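# Unload three sand cores from the mould onto plywood

## Task

Lift three sand cores out of the mould and set them lying on the plywood boards next to it, then release them: the elongated core with the rounded nose, plus the two upright bladed cores in the mould half on the robot's right (the right_arm side, -y). The remaining two cores must stay upright in the mould.

## Robot and tools

Robot: two six-joint arms, left_arm and right_arm, each with a two-finger gripper. Joint order per arm, used in every row and every per-joint result list: waist, shoulder, elbow, wrist pitch, wrist yaw, wrist roll. Stated joint ranges in rad: waist -2.618 to 3.054, shoulder 0.000 to 3.142, elbow 0.000 to 3.142, wrist pitch -1.571 to 1.571, wrist yaw -1.571 to 1.571, wrist roll -2.094 to 2.094. The true end of a joint may differ by up to 0.059 rad either way.

Frames: the scene frame has its origin at table-top height halfway between the nominal bases, +x out over the table, +z up, and left_arm on the +y side (arm names do not match image sides). Calibrated bases in the scene frame: left_arm at (+0.031, +0.345, 0) m, quat_wxyz (+1.000, 0, 0, +0.008); right_arm at (+0.030, -0.335, 0) m, quat_wxyz (+1.000, 0, 0, -0.014); up is +z in both. Each arm's end_effector_position (m) and end_effector_quat_wxyz are given in that arm's own base frame; they can be a few cm off, more at long reach. That position is the point between the finger pads, about 1 cm short of the tips. Fingers point along gripper +z and close along gripper y.

The row: every movement command is a row of 14 numbers in [-1, 1]: left_arm's six joint values then its opening, then right_arm's six joints and opening, always all 14 even if one arm stays put. Joint values are offsets, not poses: they count from the Joint targets printed when the action or call begins (not from the previous row). Scale: 1.0 equals 2.224 rad for waist, shoulder and elbow, and 8.485 rad for the three wrist joints. Opening is absolute: +1 fully open, -1 closed; in between the fingers go to where grip_measured would read that value. To leave a gripper unchanged, resend its current command (0 is a real command). Sending 0 for all of an arm's joints re-commands its current targets.

execute_actions(actions, cameras): actions is a list of actions; each action is a list of up to 15 rows, one per 1/30 s step, the last row held to fill 15 steps (0.5 s). An empty list just reports state and images. An action asking any joint more than 0.059 rad beyond its range is rejected for both arms; a malformed action or a failing first action rejects the whole call. cameras: list of names, [] for none, omitted/null/["all"] for all; an unknown name invalidates the call.

move(target, speed, blend, opening_speed, blocking, cameras): target is one 14-number row or a list of up to 15 rows; every row's offsets count from the same starting Joint targets. All joints travel together, so grippers trace curves; nothing is avoided. speed is rad/s for the joint with the farthest to go, 0.01 to 12.57, default 0.5, one value or one per target. blend (rad) rounds intermediate corners. opening_speed (0.2 or more, per second on the -1..+1 scale) makes finger changes gradual; use a low value when closing on cores that may crumble. Paths take at least 0.5 s and are cut short beyond 10 s. blocking=false returns after about 0.5 s while motion continues. The result adds a "move:" line: done, off_target (resting more than 0.035 rad from target), moving, held or fault, plus limits=held if steps were withheld. Neither done nor off_target tells you about contact.

wait(seconds 0 to 10, cameras) lets the scene run with last commands held. stop(cameras) brakes a running move; it needs braking room. zoom_image(camera, region) enlarges part of cam_left_wrist or cam_right_wrist (each 896x504); region is [x0, y0, x1, y1] pixels from the top-left, at most 504 by 504. finished_scene(scene) ends the current scene irreversibly; give its number.

Results: Joint positions (rad) and Joint velocities (rad/s) per arm, each ending with the finger-pad gap (m; 0.094 fully open); velocities may read "within noise". Joint targets are the base for your next offsets. grip_measured is the finger opening on the command scale, reading up to 2.7 mm wide when empty; on a hard part under full squeeze it reads up to about 3 mm narrower than the part. grip_effort_nm is gripper motor effort (negative closing) and is not finger force. Joint torques include arm weight; numbers 1 to 3 wrap at ±28 N m. "joint sent to its limit" means a joint reached its real end; "joint command not followed" means the clearance check altered targets; "Tool commands" shows present gripper commands.

Motion limits: each joint's target stays within 0.339 rad (big joints) or 2.2 rad (wrists) of its measured angle per step, and targets placing a gripper over 200 mm from its current spot are scaled back. Unfinished motion must be re-commanded. To stop pushing on something, command targets back past the measured positions.

Caution: do not drop cores, release them while moving, slam or hit hard, or push very hard. Anything leaving the table fails the task. Never let the arms strike or pinch each other, including one gripper closing on the other's fingers; the camera cable counts as the arm. Avoid long stretched-out holds or pushing at unreachable poses: motors overheat (MOTOR HOT at 75 °C, a folding fault at 90 °C, collapse at 100 °C). Loose objects may occasionally be nudged by outside pushes.

Each tool is called after ">>>" by a JSON object that holds its "op" and its "data".

## Session

>>> {"op": "execute_actions", "data": {"actions": []}}

Scene clock: 0.00 s.
left_arm: end_effector_position=(+0.3631, -0.0246, +0.2028) grip_measured=+1.000 grip_effort_nm=n/a end_effector_quat_wxyz=(+0.569, -0.059, +0.818, -0.064) | right_arm: end_effector_position=(+0.3464, +0.0127, +0.2781) grip_measured=+1.000 grip_effort_nm=n/a end_effector_quat_wxyz=(+0.512, -0.227, +0.829, +0.002)
Joint positions: left_arm=[-0.095 1.034 0.566 0.116 -0.051 -0.203 0.094] | right_arm=[-0.154 1.056 1.018 -0.499 -0.37 -0.476 0.094]
Joint velocities: within noise
Joint torques (N m): no reading
Heat: left arm: 32 °C; right arm: 36 °C.
Joint targets: left_arm=[-0.095 1.027 0.576 0.117 -0.051 -0.202] | right_arm=[-0.154 1.049 1.030 -0.497 -0.374 -0.475]
Tool commands: left_gripper/opening=+1.0 right_gripper/opening=+1.0

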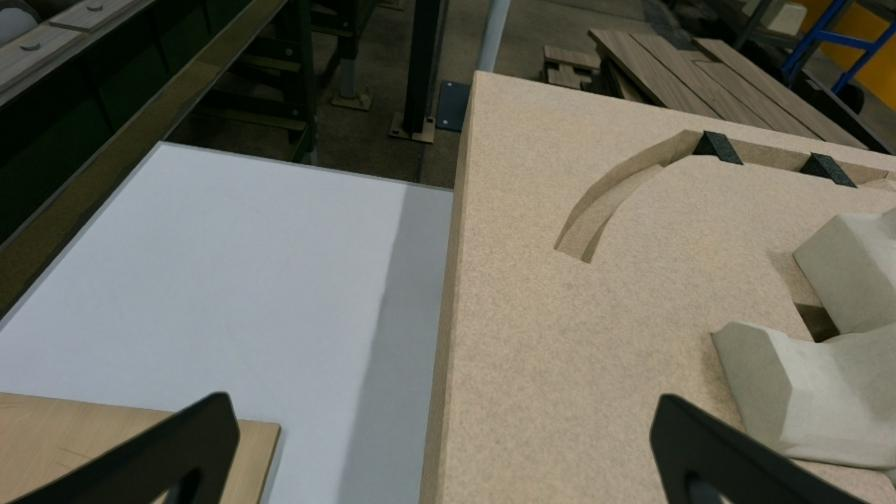

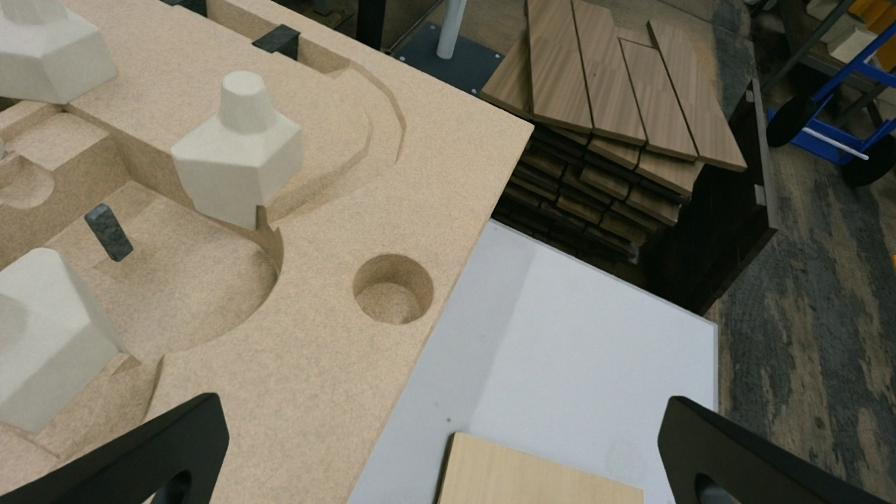

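>>> {"op": "move", "data": {"target": [0.0427,0.0778,0.5054,-0.1906,0.006,0.0238,1,0.0692,0.0679,0.3013,-0.1182,0.0441,0.056,1], "speed": 0.8}}

Scene clock: 15.90 s.
left_arm: end_effector_position=(+0.2444, +0.0005, +0.3218) grip_measured=+1.000 grip_effort_nm=0.027 end_effector_quat_wxyz=(+0.279, +0.000, +0.960, +0.002) | right_arm: end_effector_position=(+0.2462, +0.0004, +0.3205) grip_measured=+1.000 grip_effort_nm=0.022 end_effector_quat_wxyz=(+0.279, -0.001, +0.960, +0.001)
Joint positions: left_arm=[-0.008 1.194 1.681 -1.492 -0.009 -0.007 0.094] | right_arm=[-0.007 1.196 1.675 -1.485 -0.006 -0.008 0.094]
Joint velocities: within noise
Joint torques (N m): left_arm=[0.69 -1.4 5.71 1.41 0.13 0.01] | right_arm=[0.62 -1.51 6.57 0.79 0.05 0.05]
Heat: left arm: 35 °C; right arm: 38 °C.
Joint targets: left_arm=[0.000 1.199 1.700 -1.500 0.000 0.000] | right_arm=[0.000 1.200 1.700 -1.500 0.000 0.001]
move: done

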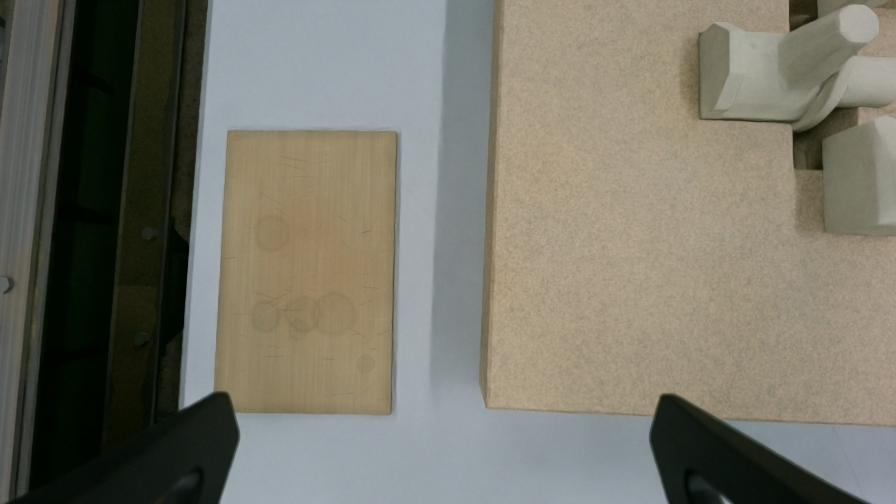

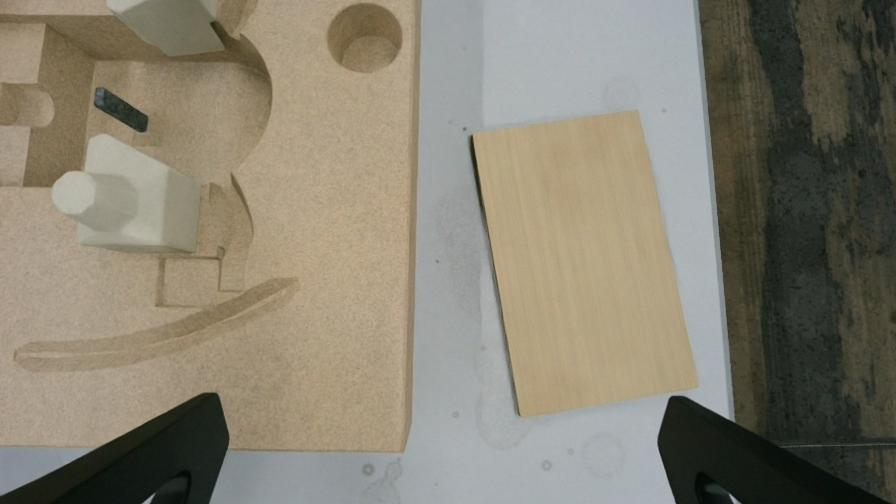

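>>> {"op": "move", "data": {"target": [-0.3147,0.1803,0.09,0.0118,0,0,1,0.18,0.18,0.09,0.0118,0,0,1], "speed": 0.8}}

>>> {"op": "move", "data": {"target": [0.27,0,0,0,0,0,1,0.135,0,0,0,0,0,1], "speed": 0.8}}

Scene clock: 22.80 s.
left_arm: end_effector_position=(+0.2695, -0.2254, +0.2832) grip_measured=+1.000 grip_effort_nm=0.027 end_effector_quat_wxyz=(+0.205, +0.332, +0.918, -0.075) | right_arm: end_effector_position=(+0.3221, +0.1374, +0.2801) grip_measured=+1.000 grip_effort_nm=0.027 end_effector_quat_wxyz=(+0.208, -0.197, +0.957, +0.043)
Joint positions: left_arm=[-0.7 1.596 1.877 -1.411 -0.001 -0.005 0.094] | right_arm=[0.398 1.6 1.872 -1.417 -0.003 -0.006 0.094]
Joint velocities: within noise
Joint torques (N m): left_arm=[-0.01 -5.26 6.39 1.38 0.02 -0.01] | right_arm=[0.2 -5.45 7.25 0.94 0.03 0.04]
Heat: left arm: 34 °C; right arm: 38 °C.
Joint targets: left_arm=[-0.700 1.600 1.901 -1.400 0.000 0.000] | right_arm=[0.401 1.601 1.900 -1.400 0.000 0.001]
move: done

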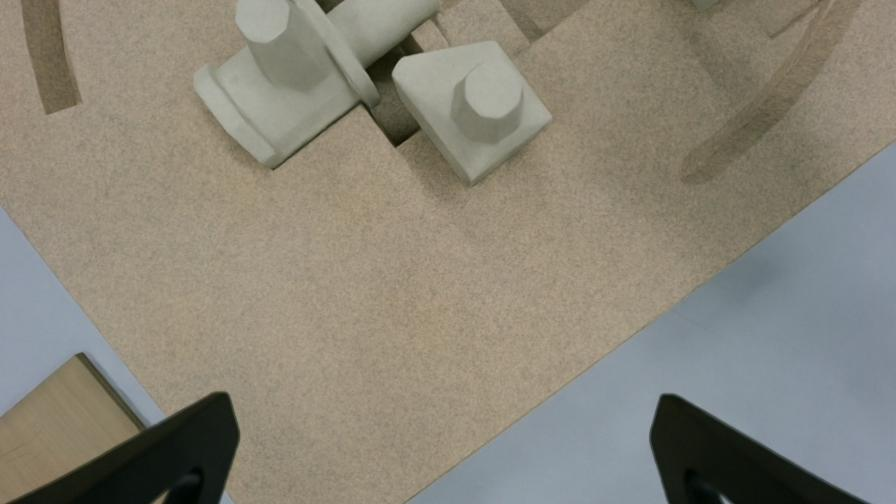

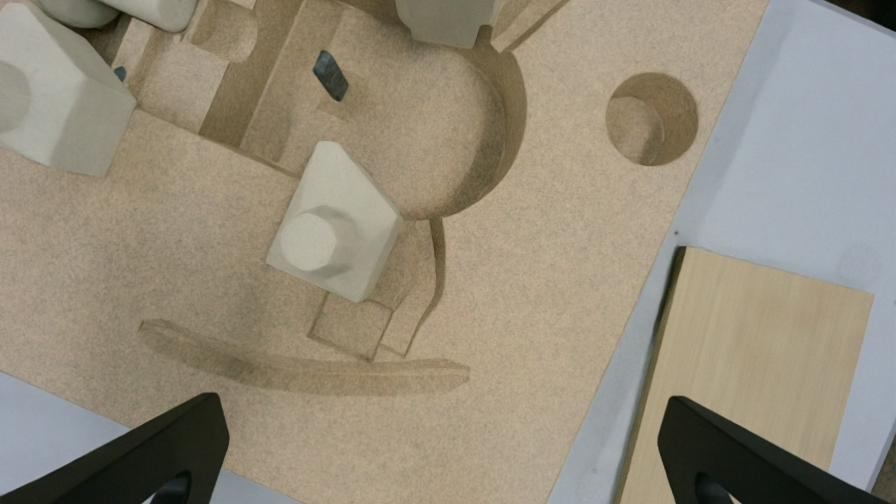

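Scene clock: 24.00 s.
left_arm: end_effector_position=(+0.3501, -0.0337, +0.2834) grip_measured=+1.000 grip_effort_nm=0.037 end_effector_quat_wxyz=(+0.219, +0.046, +0.975, -0.010) | right_arm: end_effector_position=(+0.2674, +0.2263, +0.2802) grip_measured=+1.000 grip_effort_nm=0.027 end_effector_quat_wxyz=(+0.199, -0.337, +0.917, +0.073)
Joint positions: left_arm=[-0.1 1.596 1.877 -1.409 -0.002 -0.004 0.094] | right_arm=[0.699 1.6 1.872 -1.416 -0.001 -0.006 0.094]
Joint velocities: within noise
Joint torques (N m): left_arm=[0.01 -5.24 6.5 1.37 0.05 -0.03] | right_arm=[0.23 -5.45 7.27 0.93 0.01 0.04]
Heat: left arm: 35 °C; right arm: 38 °C.
Joint targets: left_arm=[-0.100 1.600 1.901 -1.400 0.000 0.000] | right_arm=[0.701 1.601 1.900 -1.400 0.000 0.000]
move: done

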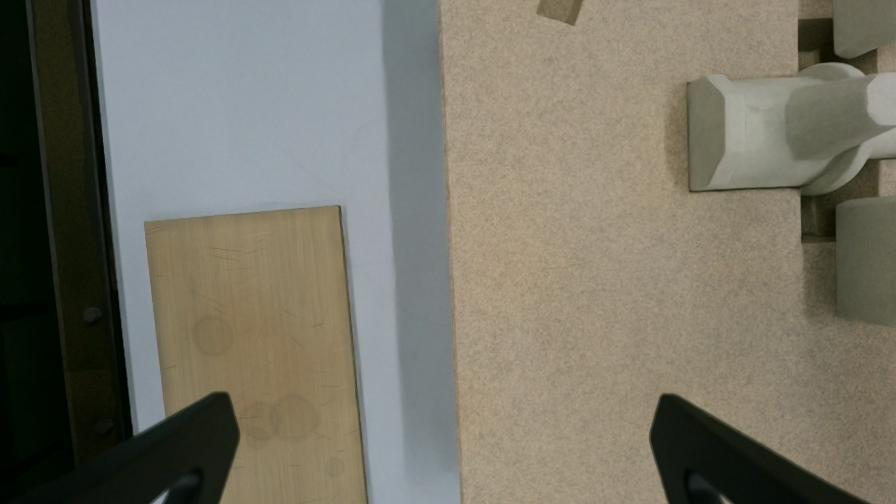

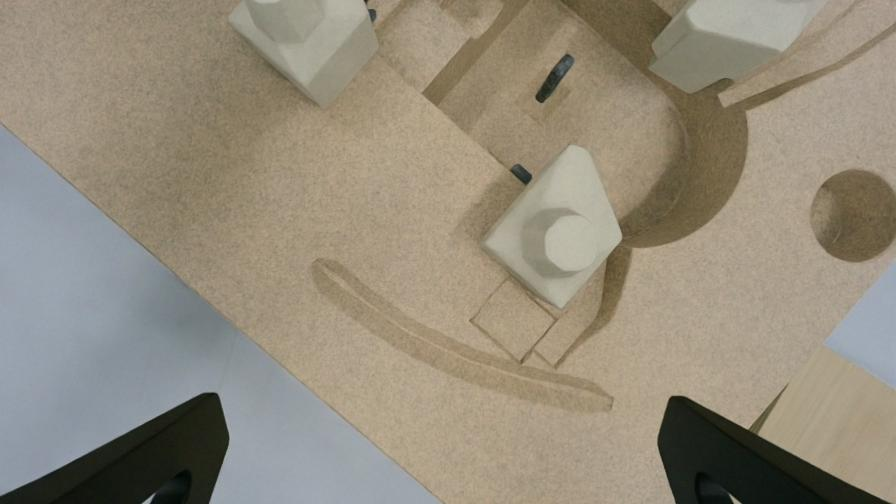

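>>> {"op": "move", "data": {"target": [-0.18,0.135,0.18,-0.0118,0,0,1,-0.158,0.135,0.18,-0.0118,0,0,1], "speed": 0.8}}

Scene clock: 33.70 s.
left_arm: end_effector_position=(+0.3664, -0.2020, +0.2959) grip_measured=+1.000 grip_effort_nm=0.027 end_effector_quat_wxyz=(+0.224, +0.241, +0.942, -0.059) | right_arm: end_effector_position=(+0.3956, +0.1430, +0.2936) grip_measured=+1.000 grip_effort_nm=0.022 end_effector_quat_wxyz=(+0.228, -0.169, +0.958, +0.038)
Joint positions: left_arm=[-0.505 1.889 2.278 -1.492 0.002 -0.004 0.094] | right_arm=[0.345 1.894 2.274 -1.484 0.002 -0.005 0.094]
Joint velocities: within noise
Joint torques (N m): left_arm=[0.5 -6.9 6.16 1.25 0.03 -0.03] | right_arm=[0.4 -7.13 6.91 0.7 -0.02 0.03]
Heat: left arm: 35 °C; right arm: 38 °C.
Joint targets: left_arm=[-0.500 1.901 2.301 -1.500 0.000 -0.001] | right_arm=[0.350 1.901 2.301 -1.500 0.000 0.001]
move: done

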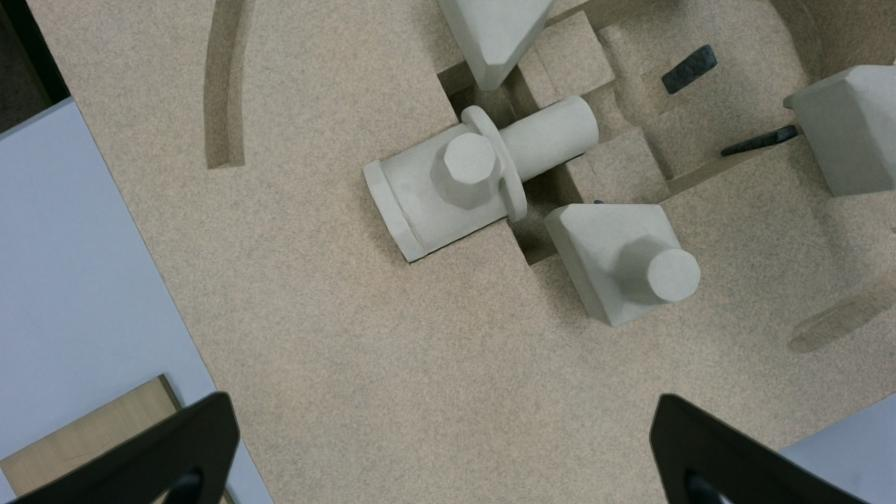

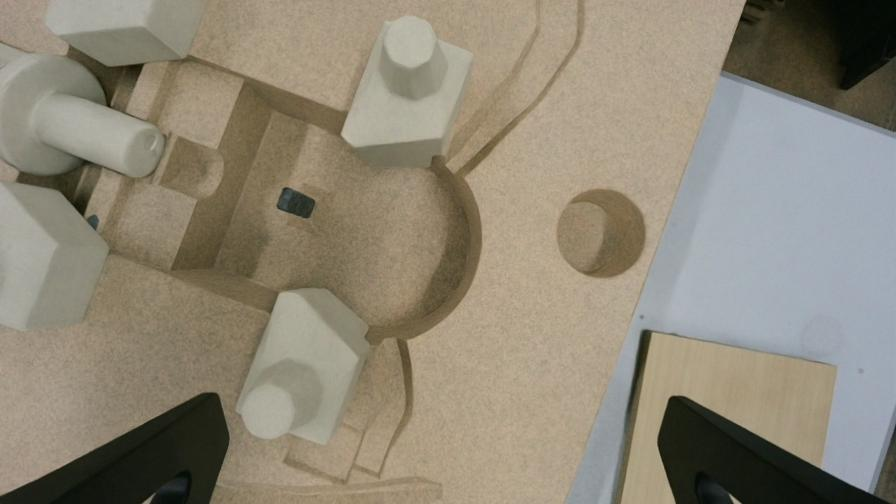

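>>> {"op": "move", "data": {"target": [0,0,0,0,0,0,1,0.0935,-0.461,-0.7797,0.1542,0,0,1], "speed": 0.8, "cameras": ["cam_right_wrist"]}}

Scene clock: 99.50 s.
left_arm: end_effector_position=(+0.3662, -0.2019, +0.2957) grip_measured=+1.000 grip_effort_nm=0.027 end_effector_quat_wxyz=(+0.223, +0.241, +0.943, -0.059) | right_arm: end_effector_position=(+0.2713, +0.1675, +0.1757) grip_measured=+1.000 grip_effort_nm=0.027 end_effector_quat_wxyz=(+0.474, -0.239, +0.837, +0.132)
Joint positions: left_arm=[-0.505 1.889 2.278 -1.493 0.002 -0.004 0.094] | right_arm=[0.551 0.893 0.572 -0.221 0.002 -0.005 0.094]
Joint velocities: within noise
Joint torques (N m): left_arm=[0.35 -6.91 6.05 1.25 0.01 -0.03] | right_arm=[0.59 -2.85 5.96 1.73 -0.03 0.03]
Heat: left arm: 35 °C; right arm: 39 °C.
Joint targets: left_arm=[-0.500 1.901 2.301 -1.500 0.000 -0.001] | right_arm=[0.557 0.876 0.567 -0.191 0.000 0.001]
move: done
Images, in order (width x height): cam_right_wrist 896x504.

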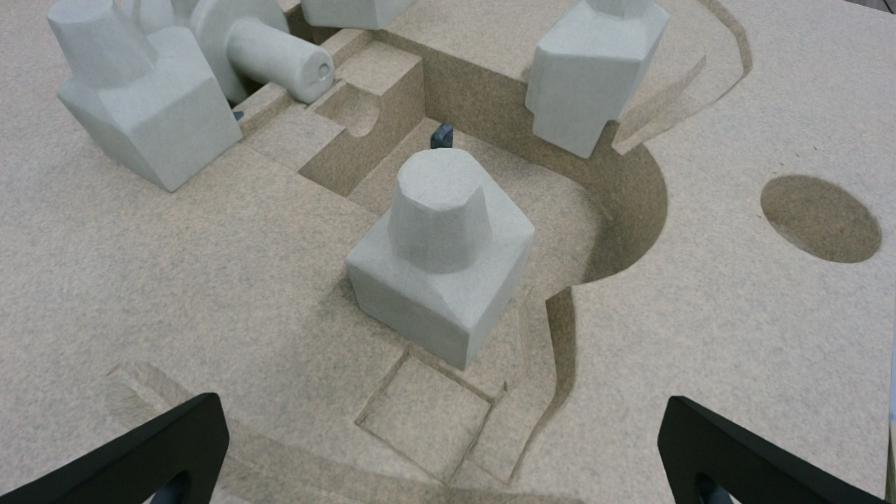

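>>> {"op": "move", "data": {"target": [[0,0,0,0,0,0,1,0.002,0.1598,0.0521,0.0282,0,0,1],[0,0,0,0,0,0,1,0.002,0.1598,0.0521,0.0282,0,0,-0.65]], "speed": 0.4, "opening_speed": 0.8, "cameras": ["cam_right_wrist"]}}

Scene clock: 110.57 s.
left_arm: end_effector_position=(+0.3662, -0.2019, +0.2957) grip_measured=+1.000 grip_effort_nm=0.022 end_effector_quat_wxyz=(+0.223, +0.241, +0.943, -0.059) | right_arm: end_effector_position=(+0.3217, +0.2006, +0.1509) grip_measured=-0.459 grip_effort_nm=-0.994 end_effector_quat_wxyz=(+0.465, -0.242, +0.841, +0.131)
Joint positions: left_arm=[-0.505 1.889 2.278 -1.493 0.002 -0.004 0.094] | right_arm=[0.556 1.227 0.648 0.016 0.002 -0.005 0.025]
Joint velocities: within noise
Joint torques (N m): left_arm=[0.44 -6.86 6.16 1.22 0.01 -0.02] | right_arm=[0.57 -3.26 8.88 1.69 -0.02 0.03]
Heat: left arm: 35 °C; right arm: 38 °C.
Joint targets: left_arm=[-0.500 1.901 2.301 -1.500 0.000 -0.001] | right_arm=[0.562 1.231 0.682 0.048 0.000 0.001]
move: done
Images, in order (width x height): cam_right_wrist 896x504.

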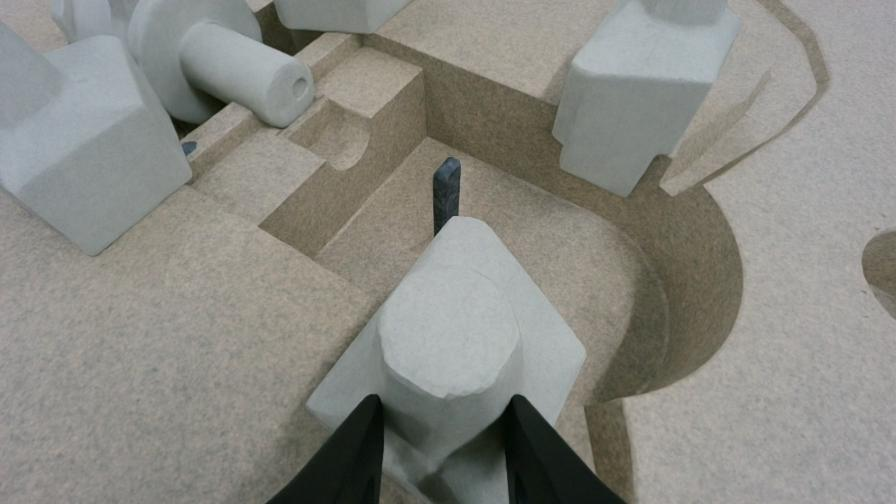

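>>> {"op": "move", "data": {"target": [[0,0,0,0,0,0,1,0,-0.0175,0.0626,-0.0209,0,0,-0.65],[0,0,0,0,0,0,1,0,-0.0213,0.1317,-0.04,0,0,-0.65],[0,0,0,0,0,0,1,0,-0.0099,0.2287,-0.0624,0,0,-0.65]], "speed": 0.25, "blend": 0.03}}

Scene clock: 119.83 s.
left_arm: end_effector_position=(+0.3662, -0.2019, +0.2957) grip_measured=+1.000 grip_effort_nm=0.027 end_effector_quat_wxyz=(+0.223, +0.241, +0.943, -0.059) | right_arm: end_effector_position=(+0.3223, +0.2010, +0.2570) grip_measured=-0.464 grip_effort_nm=-1.004 end_effector_quat_wxyz=(+0.433, -0.247, +0.859, +0.121)
Joint positions: left_arm=[-0.505 1.889 2.278 -1.493 0.002 -0.004 0.094] | right_arm=[0.556 1.227 1.138 -0.55 0.002 -0.005 0.025]
Joint velocities: within noise
Joint torques (N m): left_arm=[0.5 -6.89 6.16 1.24 0 0.01] | right_arm=[0.55 -5.11 10.52 2 -0.03 0.03]
Heat: left arm: 35 °C; right arm: 40 °C.
Joint targets: left_arm=[-0.500 1.901 2.301 -1.500 0.000 -0.001] | right_arm=[0.562 1.209 1.191 -0.481 0.000 0.001]
move: off_target (right_arm); right_arm: the wrist pitch is farthest, 0.068 rad from its target

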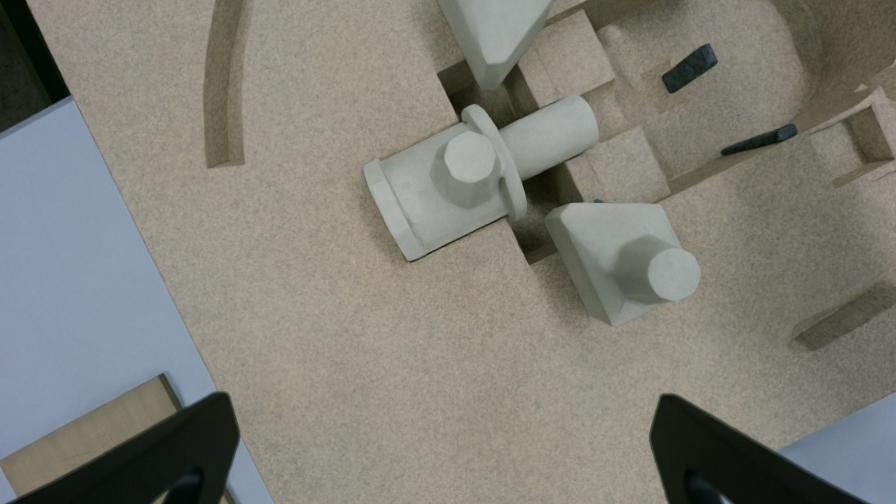

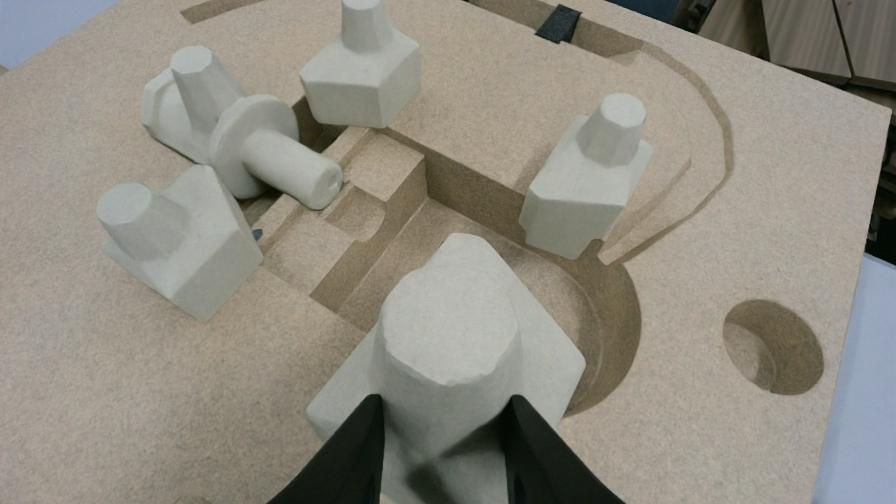

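>>> {"op": "move", "data": {"target": [-0.27,-0.393,-0.7756,0.1906,0,0,1,0,0.0196,0.0871,-0.0178,0,0,-0.65], "speed": 0.7, "cameras": ["cam_left_wrist"]}}

Scene clock: 131.00 s.
left_arm: end_effector_position=(+0.1682, -0.3243, +0.1985) grip_measured=+1.000 grip_effort_nm=0.027 end_effector_quat_wxyz=(+0.478, +0.430, +0.708, -0.294) | right_arm: end_effector_position=(+0.3223, +0.2010, +0.3006) grip_measured=-0.464 grip_effort_nm=-1.009 end_effector_quat_wxyz=(+0.437, -0.246, +0.857, +0.123)
Joint positions: left_arm=[-1.094 1.05 0.582 0.089 0.002 -0.004 0.094] | right_arm=[0.556 1.258 1.329 -0.7 0.002 -0.005 0.025]
Joint velocities: within noise
Joint torques (N m): left_arm=[-0.54 -4.12 5.23 2.47 -0.01 -0.02] | right_arm=[0.61 -4.16 10.54 1.99 -0.03 0.04]
Heat: left arm: 35 °C; right arm: 42 °C.
Joint targets: left_arm=[-1.101 1.027 0.576 0.117 0.000 -0.001] | right_arm=[0.562 1.252 1.385 -0.632 0.000 0.001]
move: off_target (right_arm); right_arm: the wrist pitch is farthest, 0.068 rad from its target
Images, in order (width x height): cam_left_wrist 896x504.

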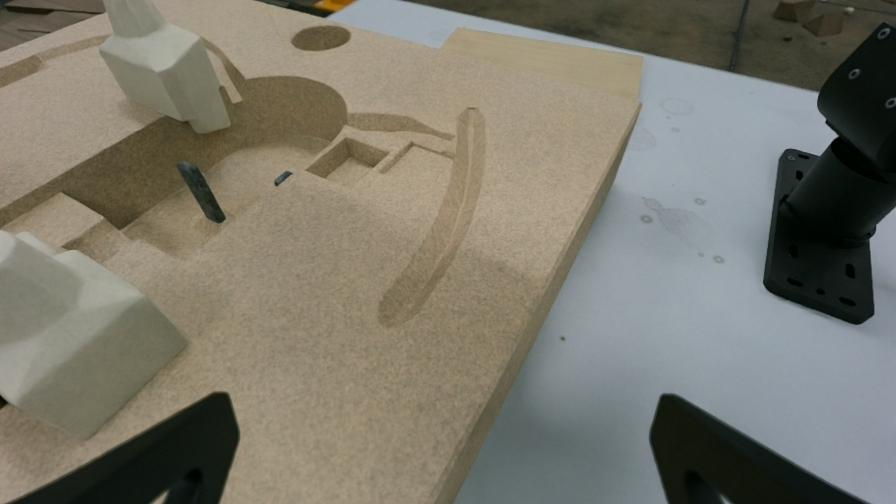

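>>> {"op": "move", "data": {"target": [0.09,0,0,0.06,0,0,1,0,0,0,0,0,0,-0.65], "speed": 0.8, "cameras": ["cam_left_wrist"]}}

Scene clock: 134.50 s.
left_arm: end_effector_position=(+0.2348, -0.2989, +0.3251) grip_measured=+1.000 grip_effort_nm=0.032 end_effector_quat_wxyz=(+0.677, +0.287, +0.591, -0.332) | right_arm: end_effector_position=(+0.3222, +0.2009, +0.3004) grip_measured=-0.464 grip_effort_nm=-1.004 end_effector_quat_wxyz=(+0.436, -0.246, +0.857, +0.122)
Joint positions: left_arm=[-0.907 1.047 0.582 0.603 0.001 -0.004 0.094] | right_arm=[0.556 1.258 1.329 -0.701 0.002 -0.005 0.025]
Joint velocities: within noise
Joint torques (N m): left_arm=[0.53 -3.78 5.27 2.38 0.01 -0.03] | right_arm=[0.57 -4.16 10.58 2 -0.02 0.04]
Heat: left arm: 35 °C; right arm: 42 °C.
Joint targets: left_arm=[-0.901 1.027 0.576 0.626 0.000 -0.001] | right_arm=[0.562 1.252 1.385 -0.633 0.000 0.001]
move: off_target (right_arm); right_arm: the wrist pitch is farthest, 0.069 rad from its target
Images, in order (width x height): cam_left_wrist 896x504.

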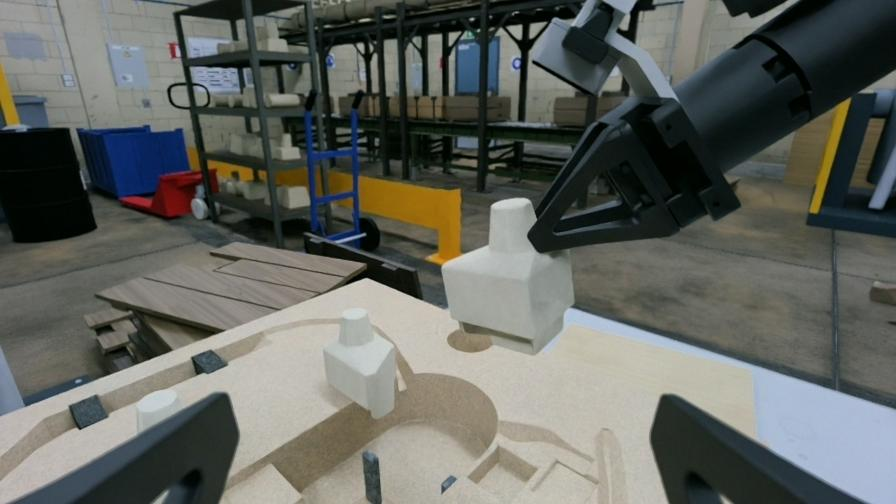

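>>> {"op": "move", "data": {"target": [[0,0,0,0,0,0,1,-0.4573,0,0,0,0,0,-0.65],[0,0,0,0,0,0,1,-0.4573,0.1491,0.0925,-0.0912,0,0,-0.65],[0,0,0,0,0,0,1,-0.4573,0.3531,0.1503,-0.1095,0,0,-0.65]], "speed": [0.5,0.5,0.3], "blend": 0.1}}

Scene clock: 161.47 s.
left_arm: end_effector_position=(+0.2348, -0.2989, +0.3254) grip_measured=+1.000 grip_effort_nm=0.027 end_effector_quat_wxyz=(+0.677, +0.286, +0.590, -0.332) | right_arm: end_effector_position=(+0.3042, -0.1452, +0.1136) grip_measured=-0.480 grip_effort_nm=-1.009 end_effector_quat_wxyz=(-0.083, +0.220, +0.972, +0.020)
Joint positions: left_arm=[-0.907 1.047 0.582 0.604 0.001 -0.004 0.094] | right_arm=[-0.45 1.989 1.743 -1.496 -0.002 -0.005 0.024]
Joint velocities: within noise
Joint torques (N m): left_arm=[0.46 -3.88 5.2 2.41 0 -0.03] | right_arm=[-0.51 -4.75 3.11 -0.78 0.02 0.03]
Heat: left arm: 38 °C; right arm: 44 °C.
Joint targets: left_arm=[-0.901 1.027 0.576 0.626 0.000 -0.001] | right_arm=[-0.455 2.038 1.719 -1.561 0.000 0.001]
move: off_target (right_arm); right_arm: the wrist pitch is farthest, 0.067 rad from its target

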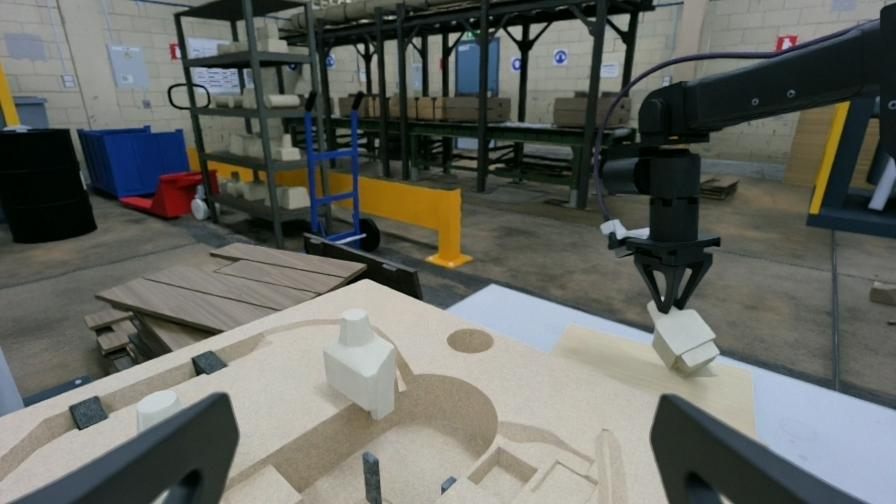

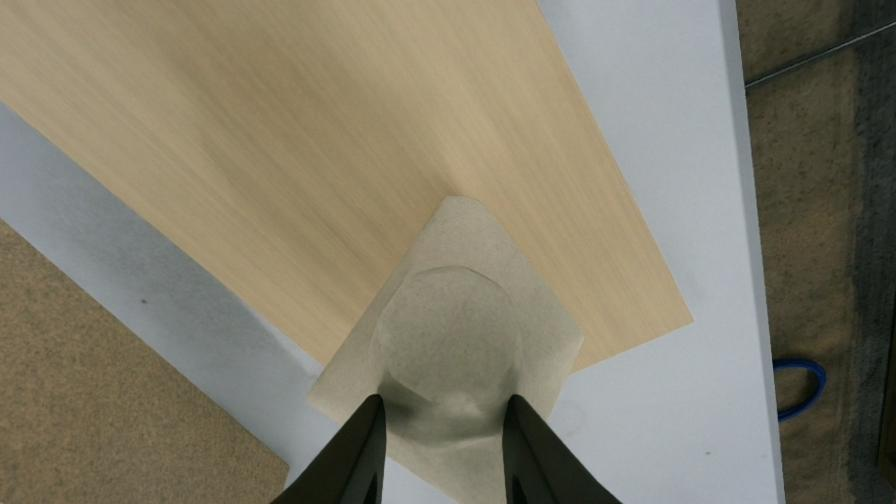

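>>> {"op": "move", "data": {"target": [0,0,0,0,0,0,1,0,0.0324,-0.0481,-0.0028,0,0,-0.65], "speed": 0.1}}

Scene clock: 170.53 s.
left_arm: end_effector_position=(+0.2348, -0.2988, +0.3255) grip_measured=+1.000 grip_effort_nm=0.027 end_effector_quat_wxyz=(+0.678, +0.286, +0.590, -0.332) | right_arm: end_effector_position=(+0.2927, -0.1366, +0.0881) grip_measured=-0.630 grip_effort_nm=-0.945 end_effector_quat_wxyz=(-0.130, +0.220, +0.966, +0.039)
Joint positions: left_arm=[-0.907 1.047 0.582 0.604 0.001 -0.004 0.094] | right_arm=[-0.45 2.038 1.691 -1.495 -0.018 -0.005 0.017]
Joint velocities: within noise
Joint torques (N m): left_arm=[0.51 -3.84 5.16 2.4 0.01 -0.03] | right_arm=[-0.51 -3.18 -1.2 -1.03 0.18 -0.01]
Heat: left arm: 39 °C; right arm: 41 °C.
Joint targets: left_arm=[-0.901 1.027 0.576 0.626 0.000 -0.001] | right_arm=[-0.455 2.110 1.612 -1.572 0.000 0.001]
joint sent to its limit (right arm) — the wrist pitch, lower limit.
move: off_target (right_arm); right_arm: the wrist pitch is farthest, 0.090 rad from its target

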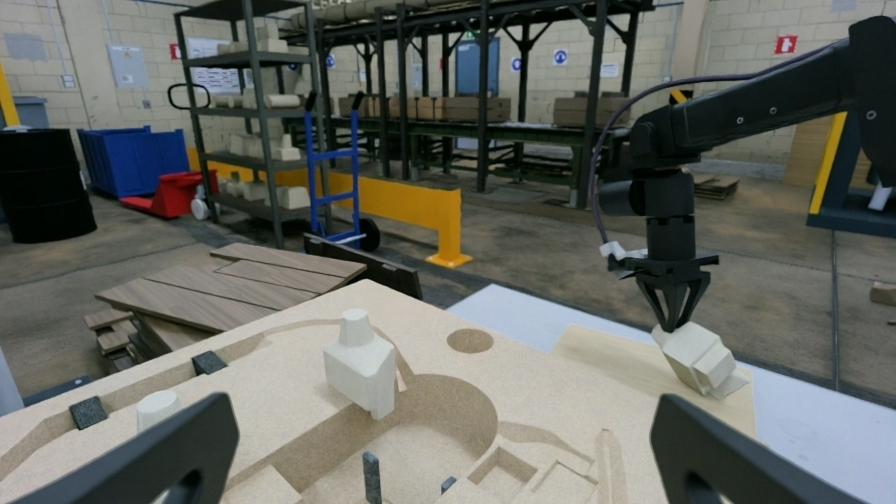

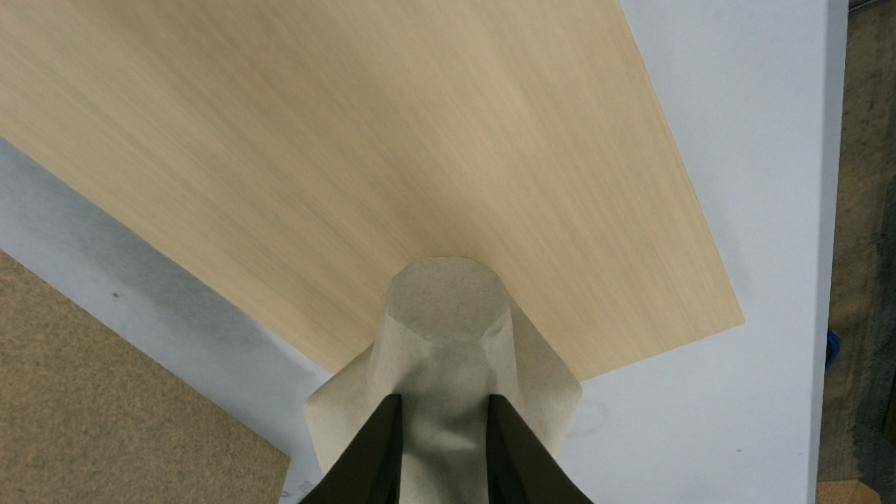

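>>> {"op": "move", "data": {"target": [0,0,0,0,0,0,1,0,0,-0.024,0.008,0,0,-0.65], "speed": 0.1}}

Scene clock: 177.30 s.
left_arm: end_effector_position=(+0.2348, -0.2988, +0.3255) grip_measured=+1.000 grip_effort_nm=0.032 end_effector_quat_wxyz=(+0.678, +0.286, +0.590, -0.332) | right_arm: end_effector_position=(+0.2934, -0.1361, +0.0872) grip_measured=-0.646 grip_effort_nm=-1.004 end_effector_quat_wxyz=(-0.119, +0.221, +0.967, +0.039)
Joint positions: left_arm=[-0.907 1.047 0.582 0.604 0.001 -0.004 0.094] | right_arm=[-0.45 2.019 1.665 -1.466 -0.022 -0.003 0.017]
Joint velocities: left_arm=[within noise] | right_arm=[-0.027 -0.017 0.002 -0.168 0.051 0.022 -0.001]
Joint torques (N m): left_arm=[0.5 -3.77 5.26 2.41 0.02 -0.03] | right_arm=[-0.51 -1.54 -3.34 -0.64 0.21 -0.01]
Heat: left arm: 40 °C; right arm: 40 °C.
Joint targets: left_arm=[-0.901 1.027 0.576 0.626 0.000 -0.001] | right_arm=[-0.455 2.110 1.559 -1.504 0.000 0.000]
move: off_target (right_arm); right_arm: the elbow is farthest, 0.106 rad from its target

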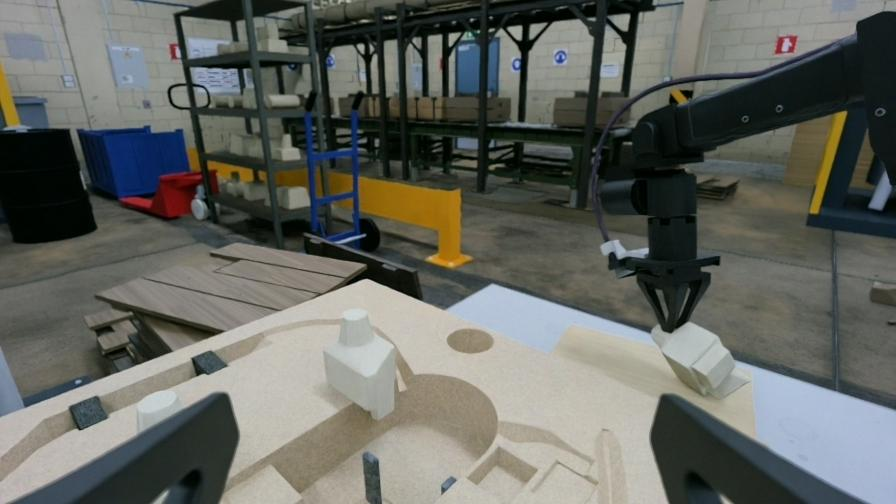

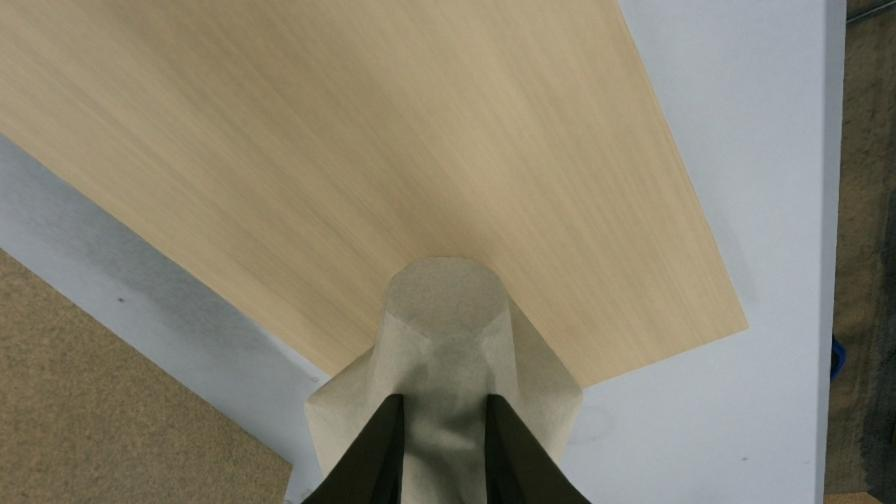

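>>> {"op": "zoom_image", "data": {"camera": "cam_left_wrist", "region": [580, 240, 800, 440]}}

Scaled by 2.291.

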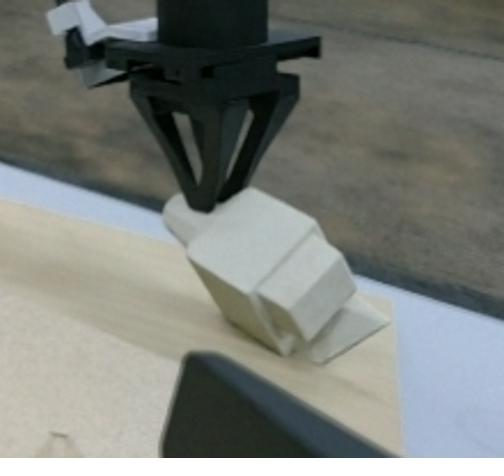

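>>> {"op": "move", "data": {"target": [[0,0,0,0,0,0,1,0,-0.09,0.02,-0.007,0,0,-0.65],[0,0,0,0,0,0,1,0,-0.09,0.02,-0.007,-0.09,0,-0.65]], "speed": 0.4}}

>>> {"op": "zoom_image", "data": {"camera": "cam_left_wrist", "region": [580, 200, 840, 440]}}

Scene clock: 190.27 s.
left_arm: end_effector_position=(+0.2348, -0.2988, +0.3255) grip_measured=+1.000 grip_effort_nm=0.027 end_effector_quat_wxyz=(+0.678, +0.286, +0.590, -0.332) | right_arm: end_effector_position=(+0.3281, -0.0230, +0.1493) grip_measured=-0.650 grip_effort_nm=-0.002 end_effector_quat_wxyz=(-0.060, +0.259, +0.885, +0.383)
Joint positions: left_arm=[-0.907 1.047 0.582 0.604 0.001 -0.004 0.094] | right_arm=[-0.45 1.943 1.609 -1.547 -0.745 -0.002 0.016]
Joint velocities: within noise
Joint torques (N m): left_arm=[0.53 -3.9 5.23 2.4 0.01 -0.01] | right_arm=[-0.51 -10.7 4.27 -0.52 -0.47 -0.01]
Heat: left arm: 41 °C; right arm: 38 °C.
Joint targets: left_arm=[-0.901 1.027 0.576 0.626 0.000 -0.001] | right_arm=[-0.455 1.910 1.603 -1.563 -0.764 0.001]
move: done

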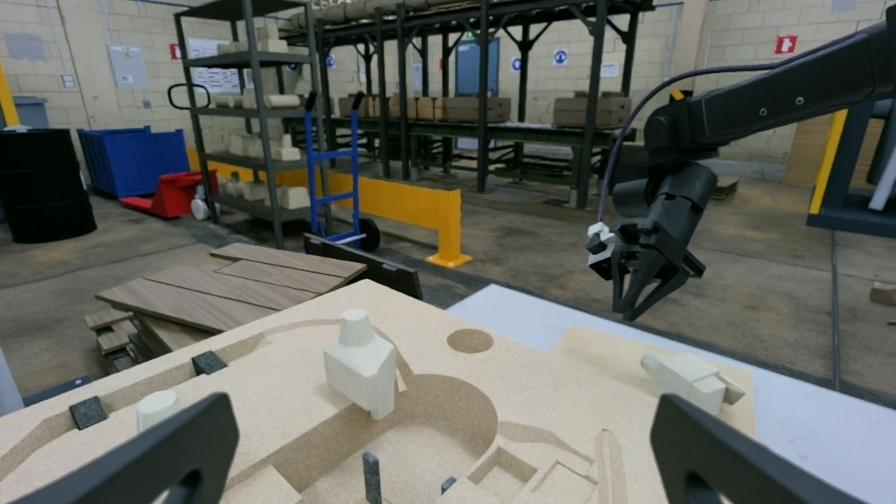

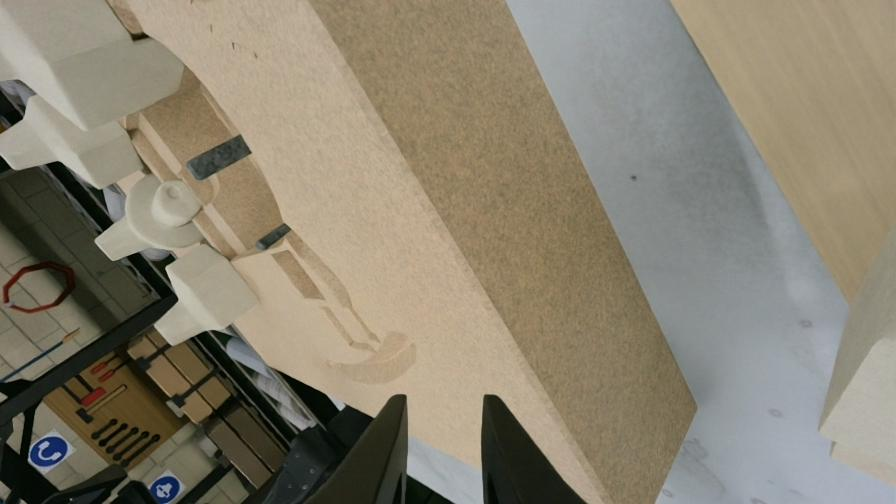

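Scaled by 1.938.

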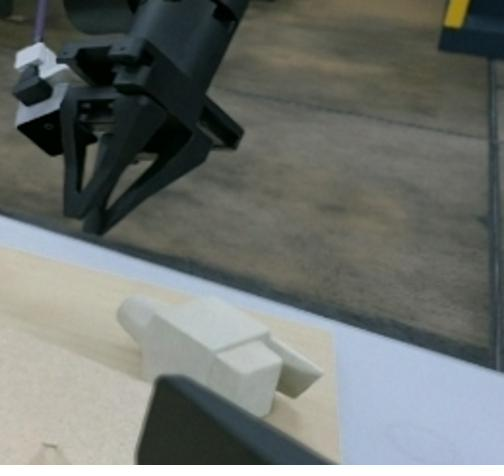

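>>> {"op": "move", "data": {"target": [[0,0,0,0,0,0,1,0,-0.3192,-0.2711,0.1842,0.09,0,1],[0,0,0,0,0,0,1,0.3754,-0.3192,-0.2711,0.1842,0.09,0,1],[0,0,0,0,0,0,1,0.3754,-0.1773,-0.3478,0.2297,0.09,0,1]], "speed": 0.9, "blend": 0.1}}

Scene clock: 204.33 s.
left_arm: end_effector_position=(+0.2348, -0.2988, +0.3255) grip_measured=+1.000 grip_effort_nm=0.032 end_effector_quat_wxyz=(+0.678, +0.286, +0.590, -0.332) | right_arm: end_effector_position=(+0.4341, +0.1732, +0.1887) grip_measured=+0.997 grip_effort_nm=0.173 end_effector_quat_wxyz=(+0.566, -0.154, +0.803, +0.108)
Joint positions: left_arm=[-0.907 1.047 0.582 0.604 0.001 -0.004 0.094] | right_arm=[0.377 1.519 0.827 0.349 -0.002 -0.002 0.094]
Joint velocities: within noise
Joint torques (N m): left_arm=[0.53 -3.86 5.29 2.4 0.01 -0.01] | right_arm=[0.28 -6.08 6.19 1.85 0.01 -0.01]
Heat: left arm: 42 °C; right arm: 41 °C.
Joint targets: left_arm=[-0.901 1.027 0.576 0.626 0.000 -0.001] | right_arm=[0.380 1.515 0.829 0.386 0.000 0.001]
move: off_target (right_arm); right_arm: the wrist pitch is farthest, 0.037 rad from its target

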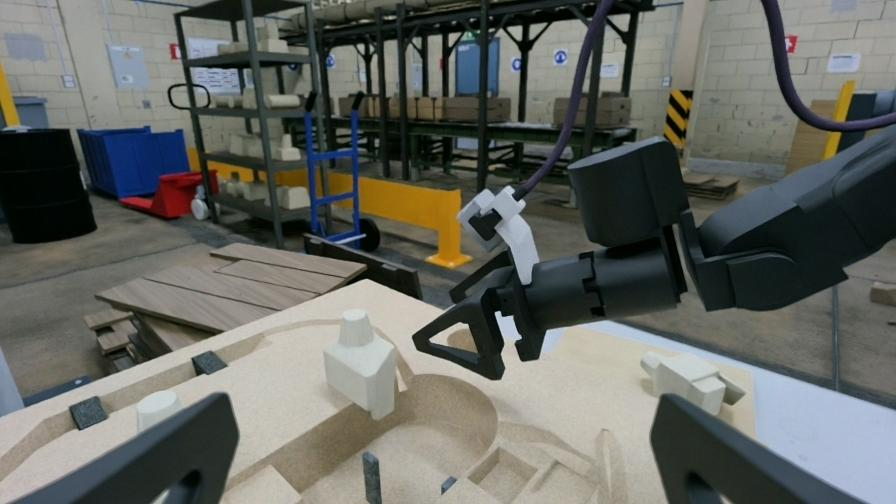

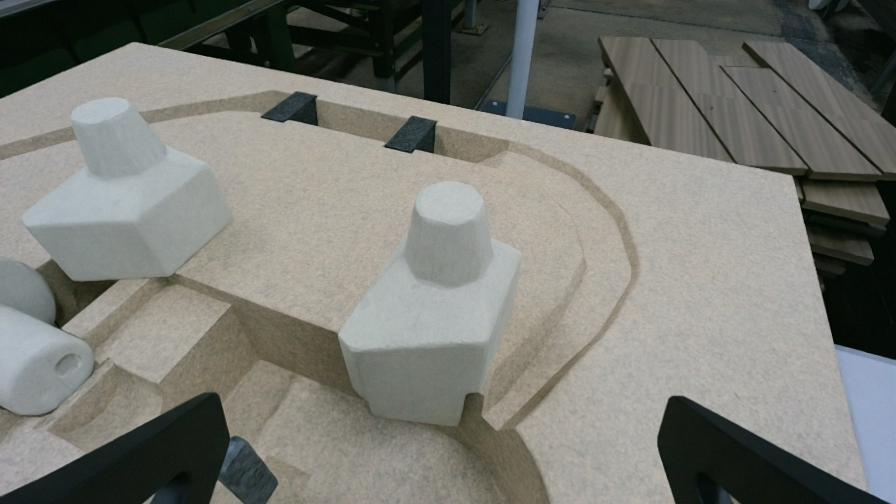

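>>> {"op": "move", "data": {"target": [[0,0,0,0,0,0,1,0,0.1565,0.1383,0.0048,0,0,1],[0,0,0,0,0,0,1,0,0.1565,0.1383,0.0048,0,0,-0.7]], "speed": 0.3, "opening_speed": 0.8}}

Scene clock: 212.97 s.
left_arm: end_effector_position=(+0.2348, -0.2988, +0.3255) grip_measured=+1.000 grip_effort_nm=0.017 end_effector_quat_wxyz=(+0.678, +0.286, +0.590, -0.332) | right_arm: end_effector_position=(+0.5080, +0.2018, +0.1632) grip_measured=-0.525 grip_effort_nm=-0.989 end_effector_quat_wxyz=(+0.561, -0.154, +0.807, +0.106)
Joint positions: left_arm=[-0.907 1.047 0.582 0.604 0.001 -0.004 0.094] | right_arm=[0.377 1.851 1.105 0.391 0.002 -0.002 0.022]
Joint velocities: within noise
Joint torques (N m): left_arm=[0.54 -3.78 5.23 2.42 0.02 -0.03] | right_arm=[0.28 -7.47 8.5 1.85 -0.02 -0.01]
Heat: left arm: 42 °C; right arm: 41 °C.
Joint targets: left_arm=[-0.901 1.027 0.576 0.626 0.000 -0.001] | right_arm=[0.380 1.864 1.137 0.427 0.000 0.001]
move: off_target (right_arm); target 2's new numbers were sent with right_arm's wrist pitch 0.037 rad from that target; right_arm: the wrist pitch is farthest, 0.036 rad from its target

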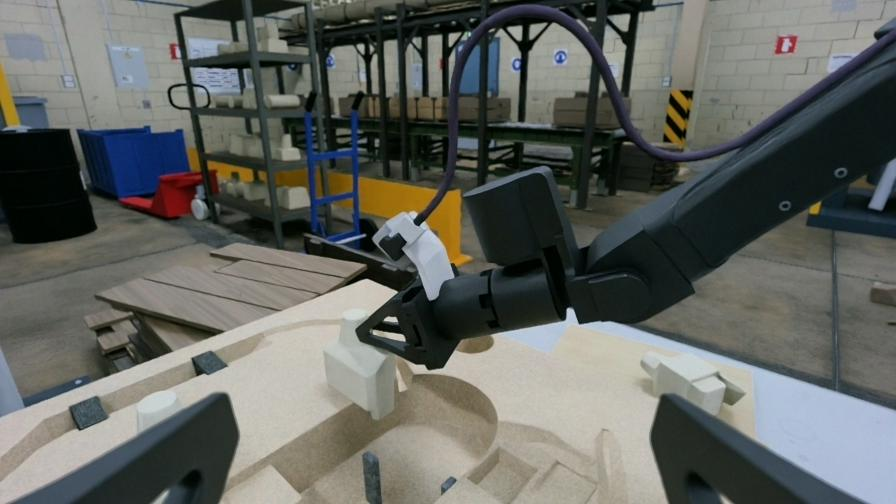

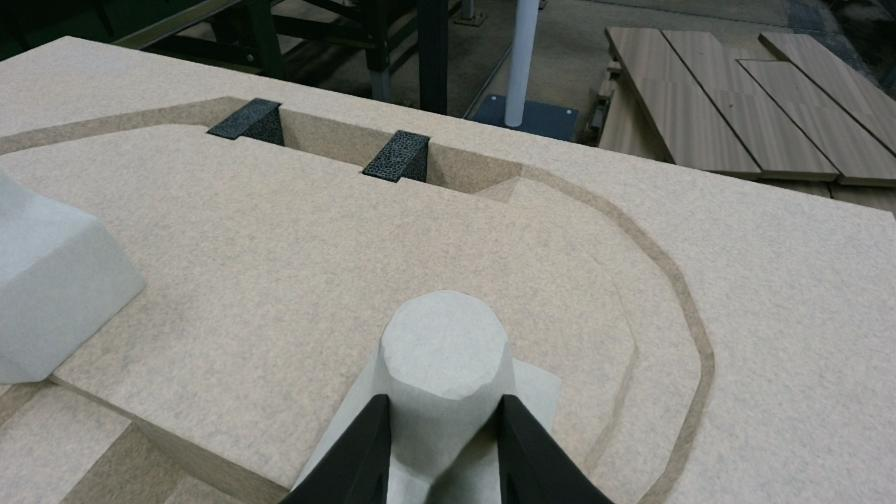

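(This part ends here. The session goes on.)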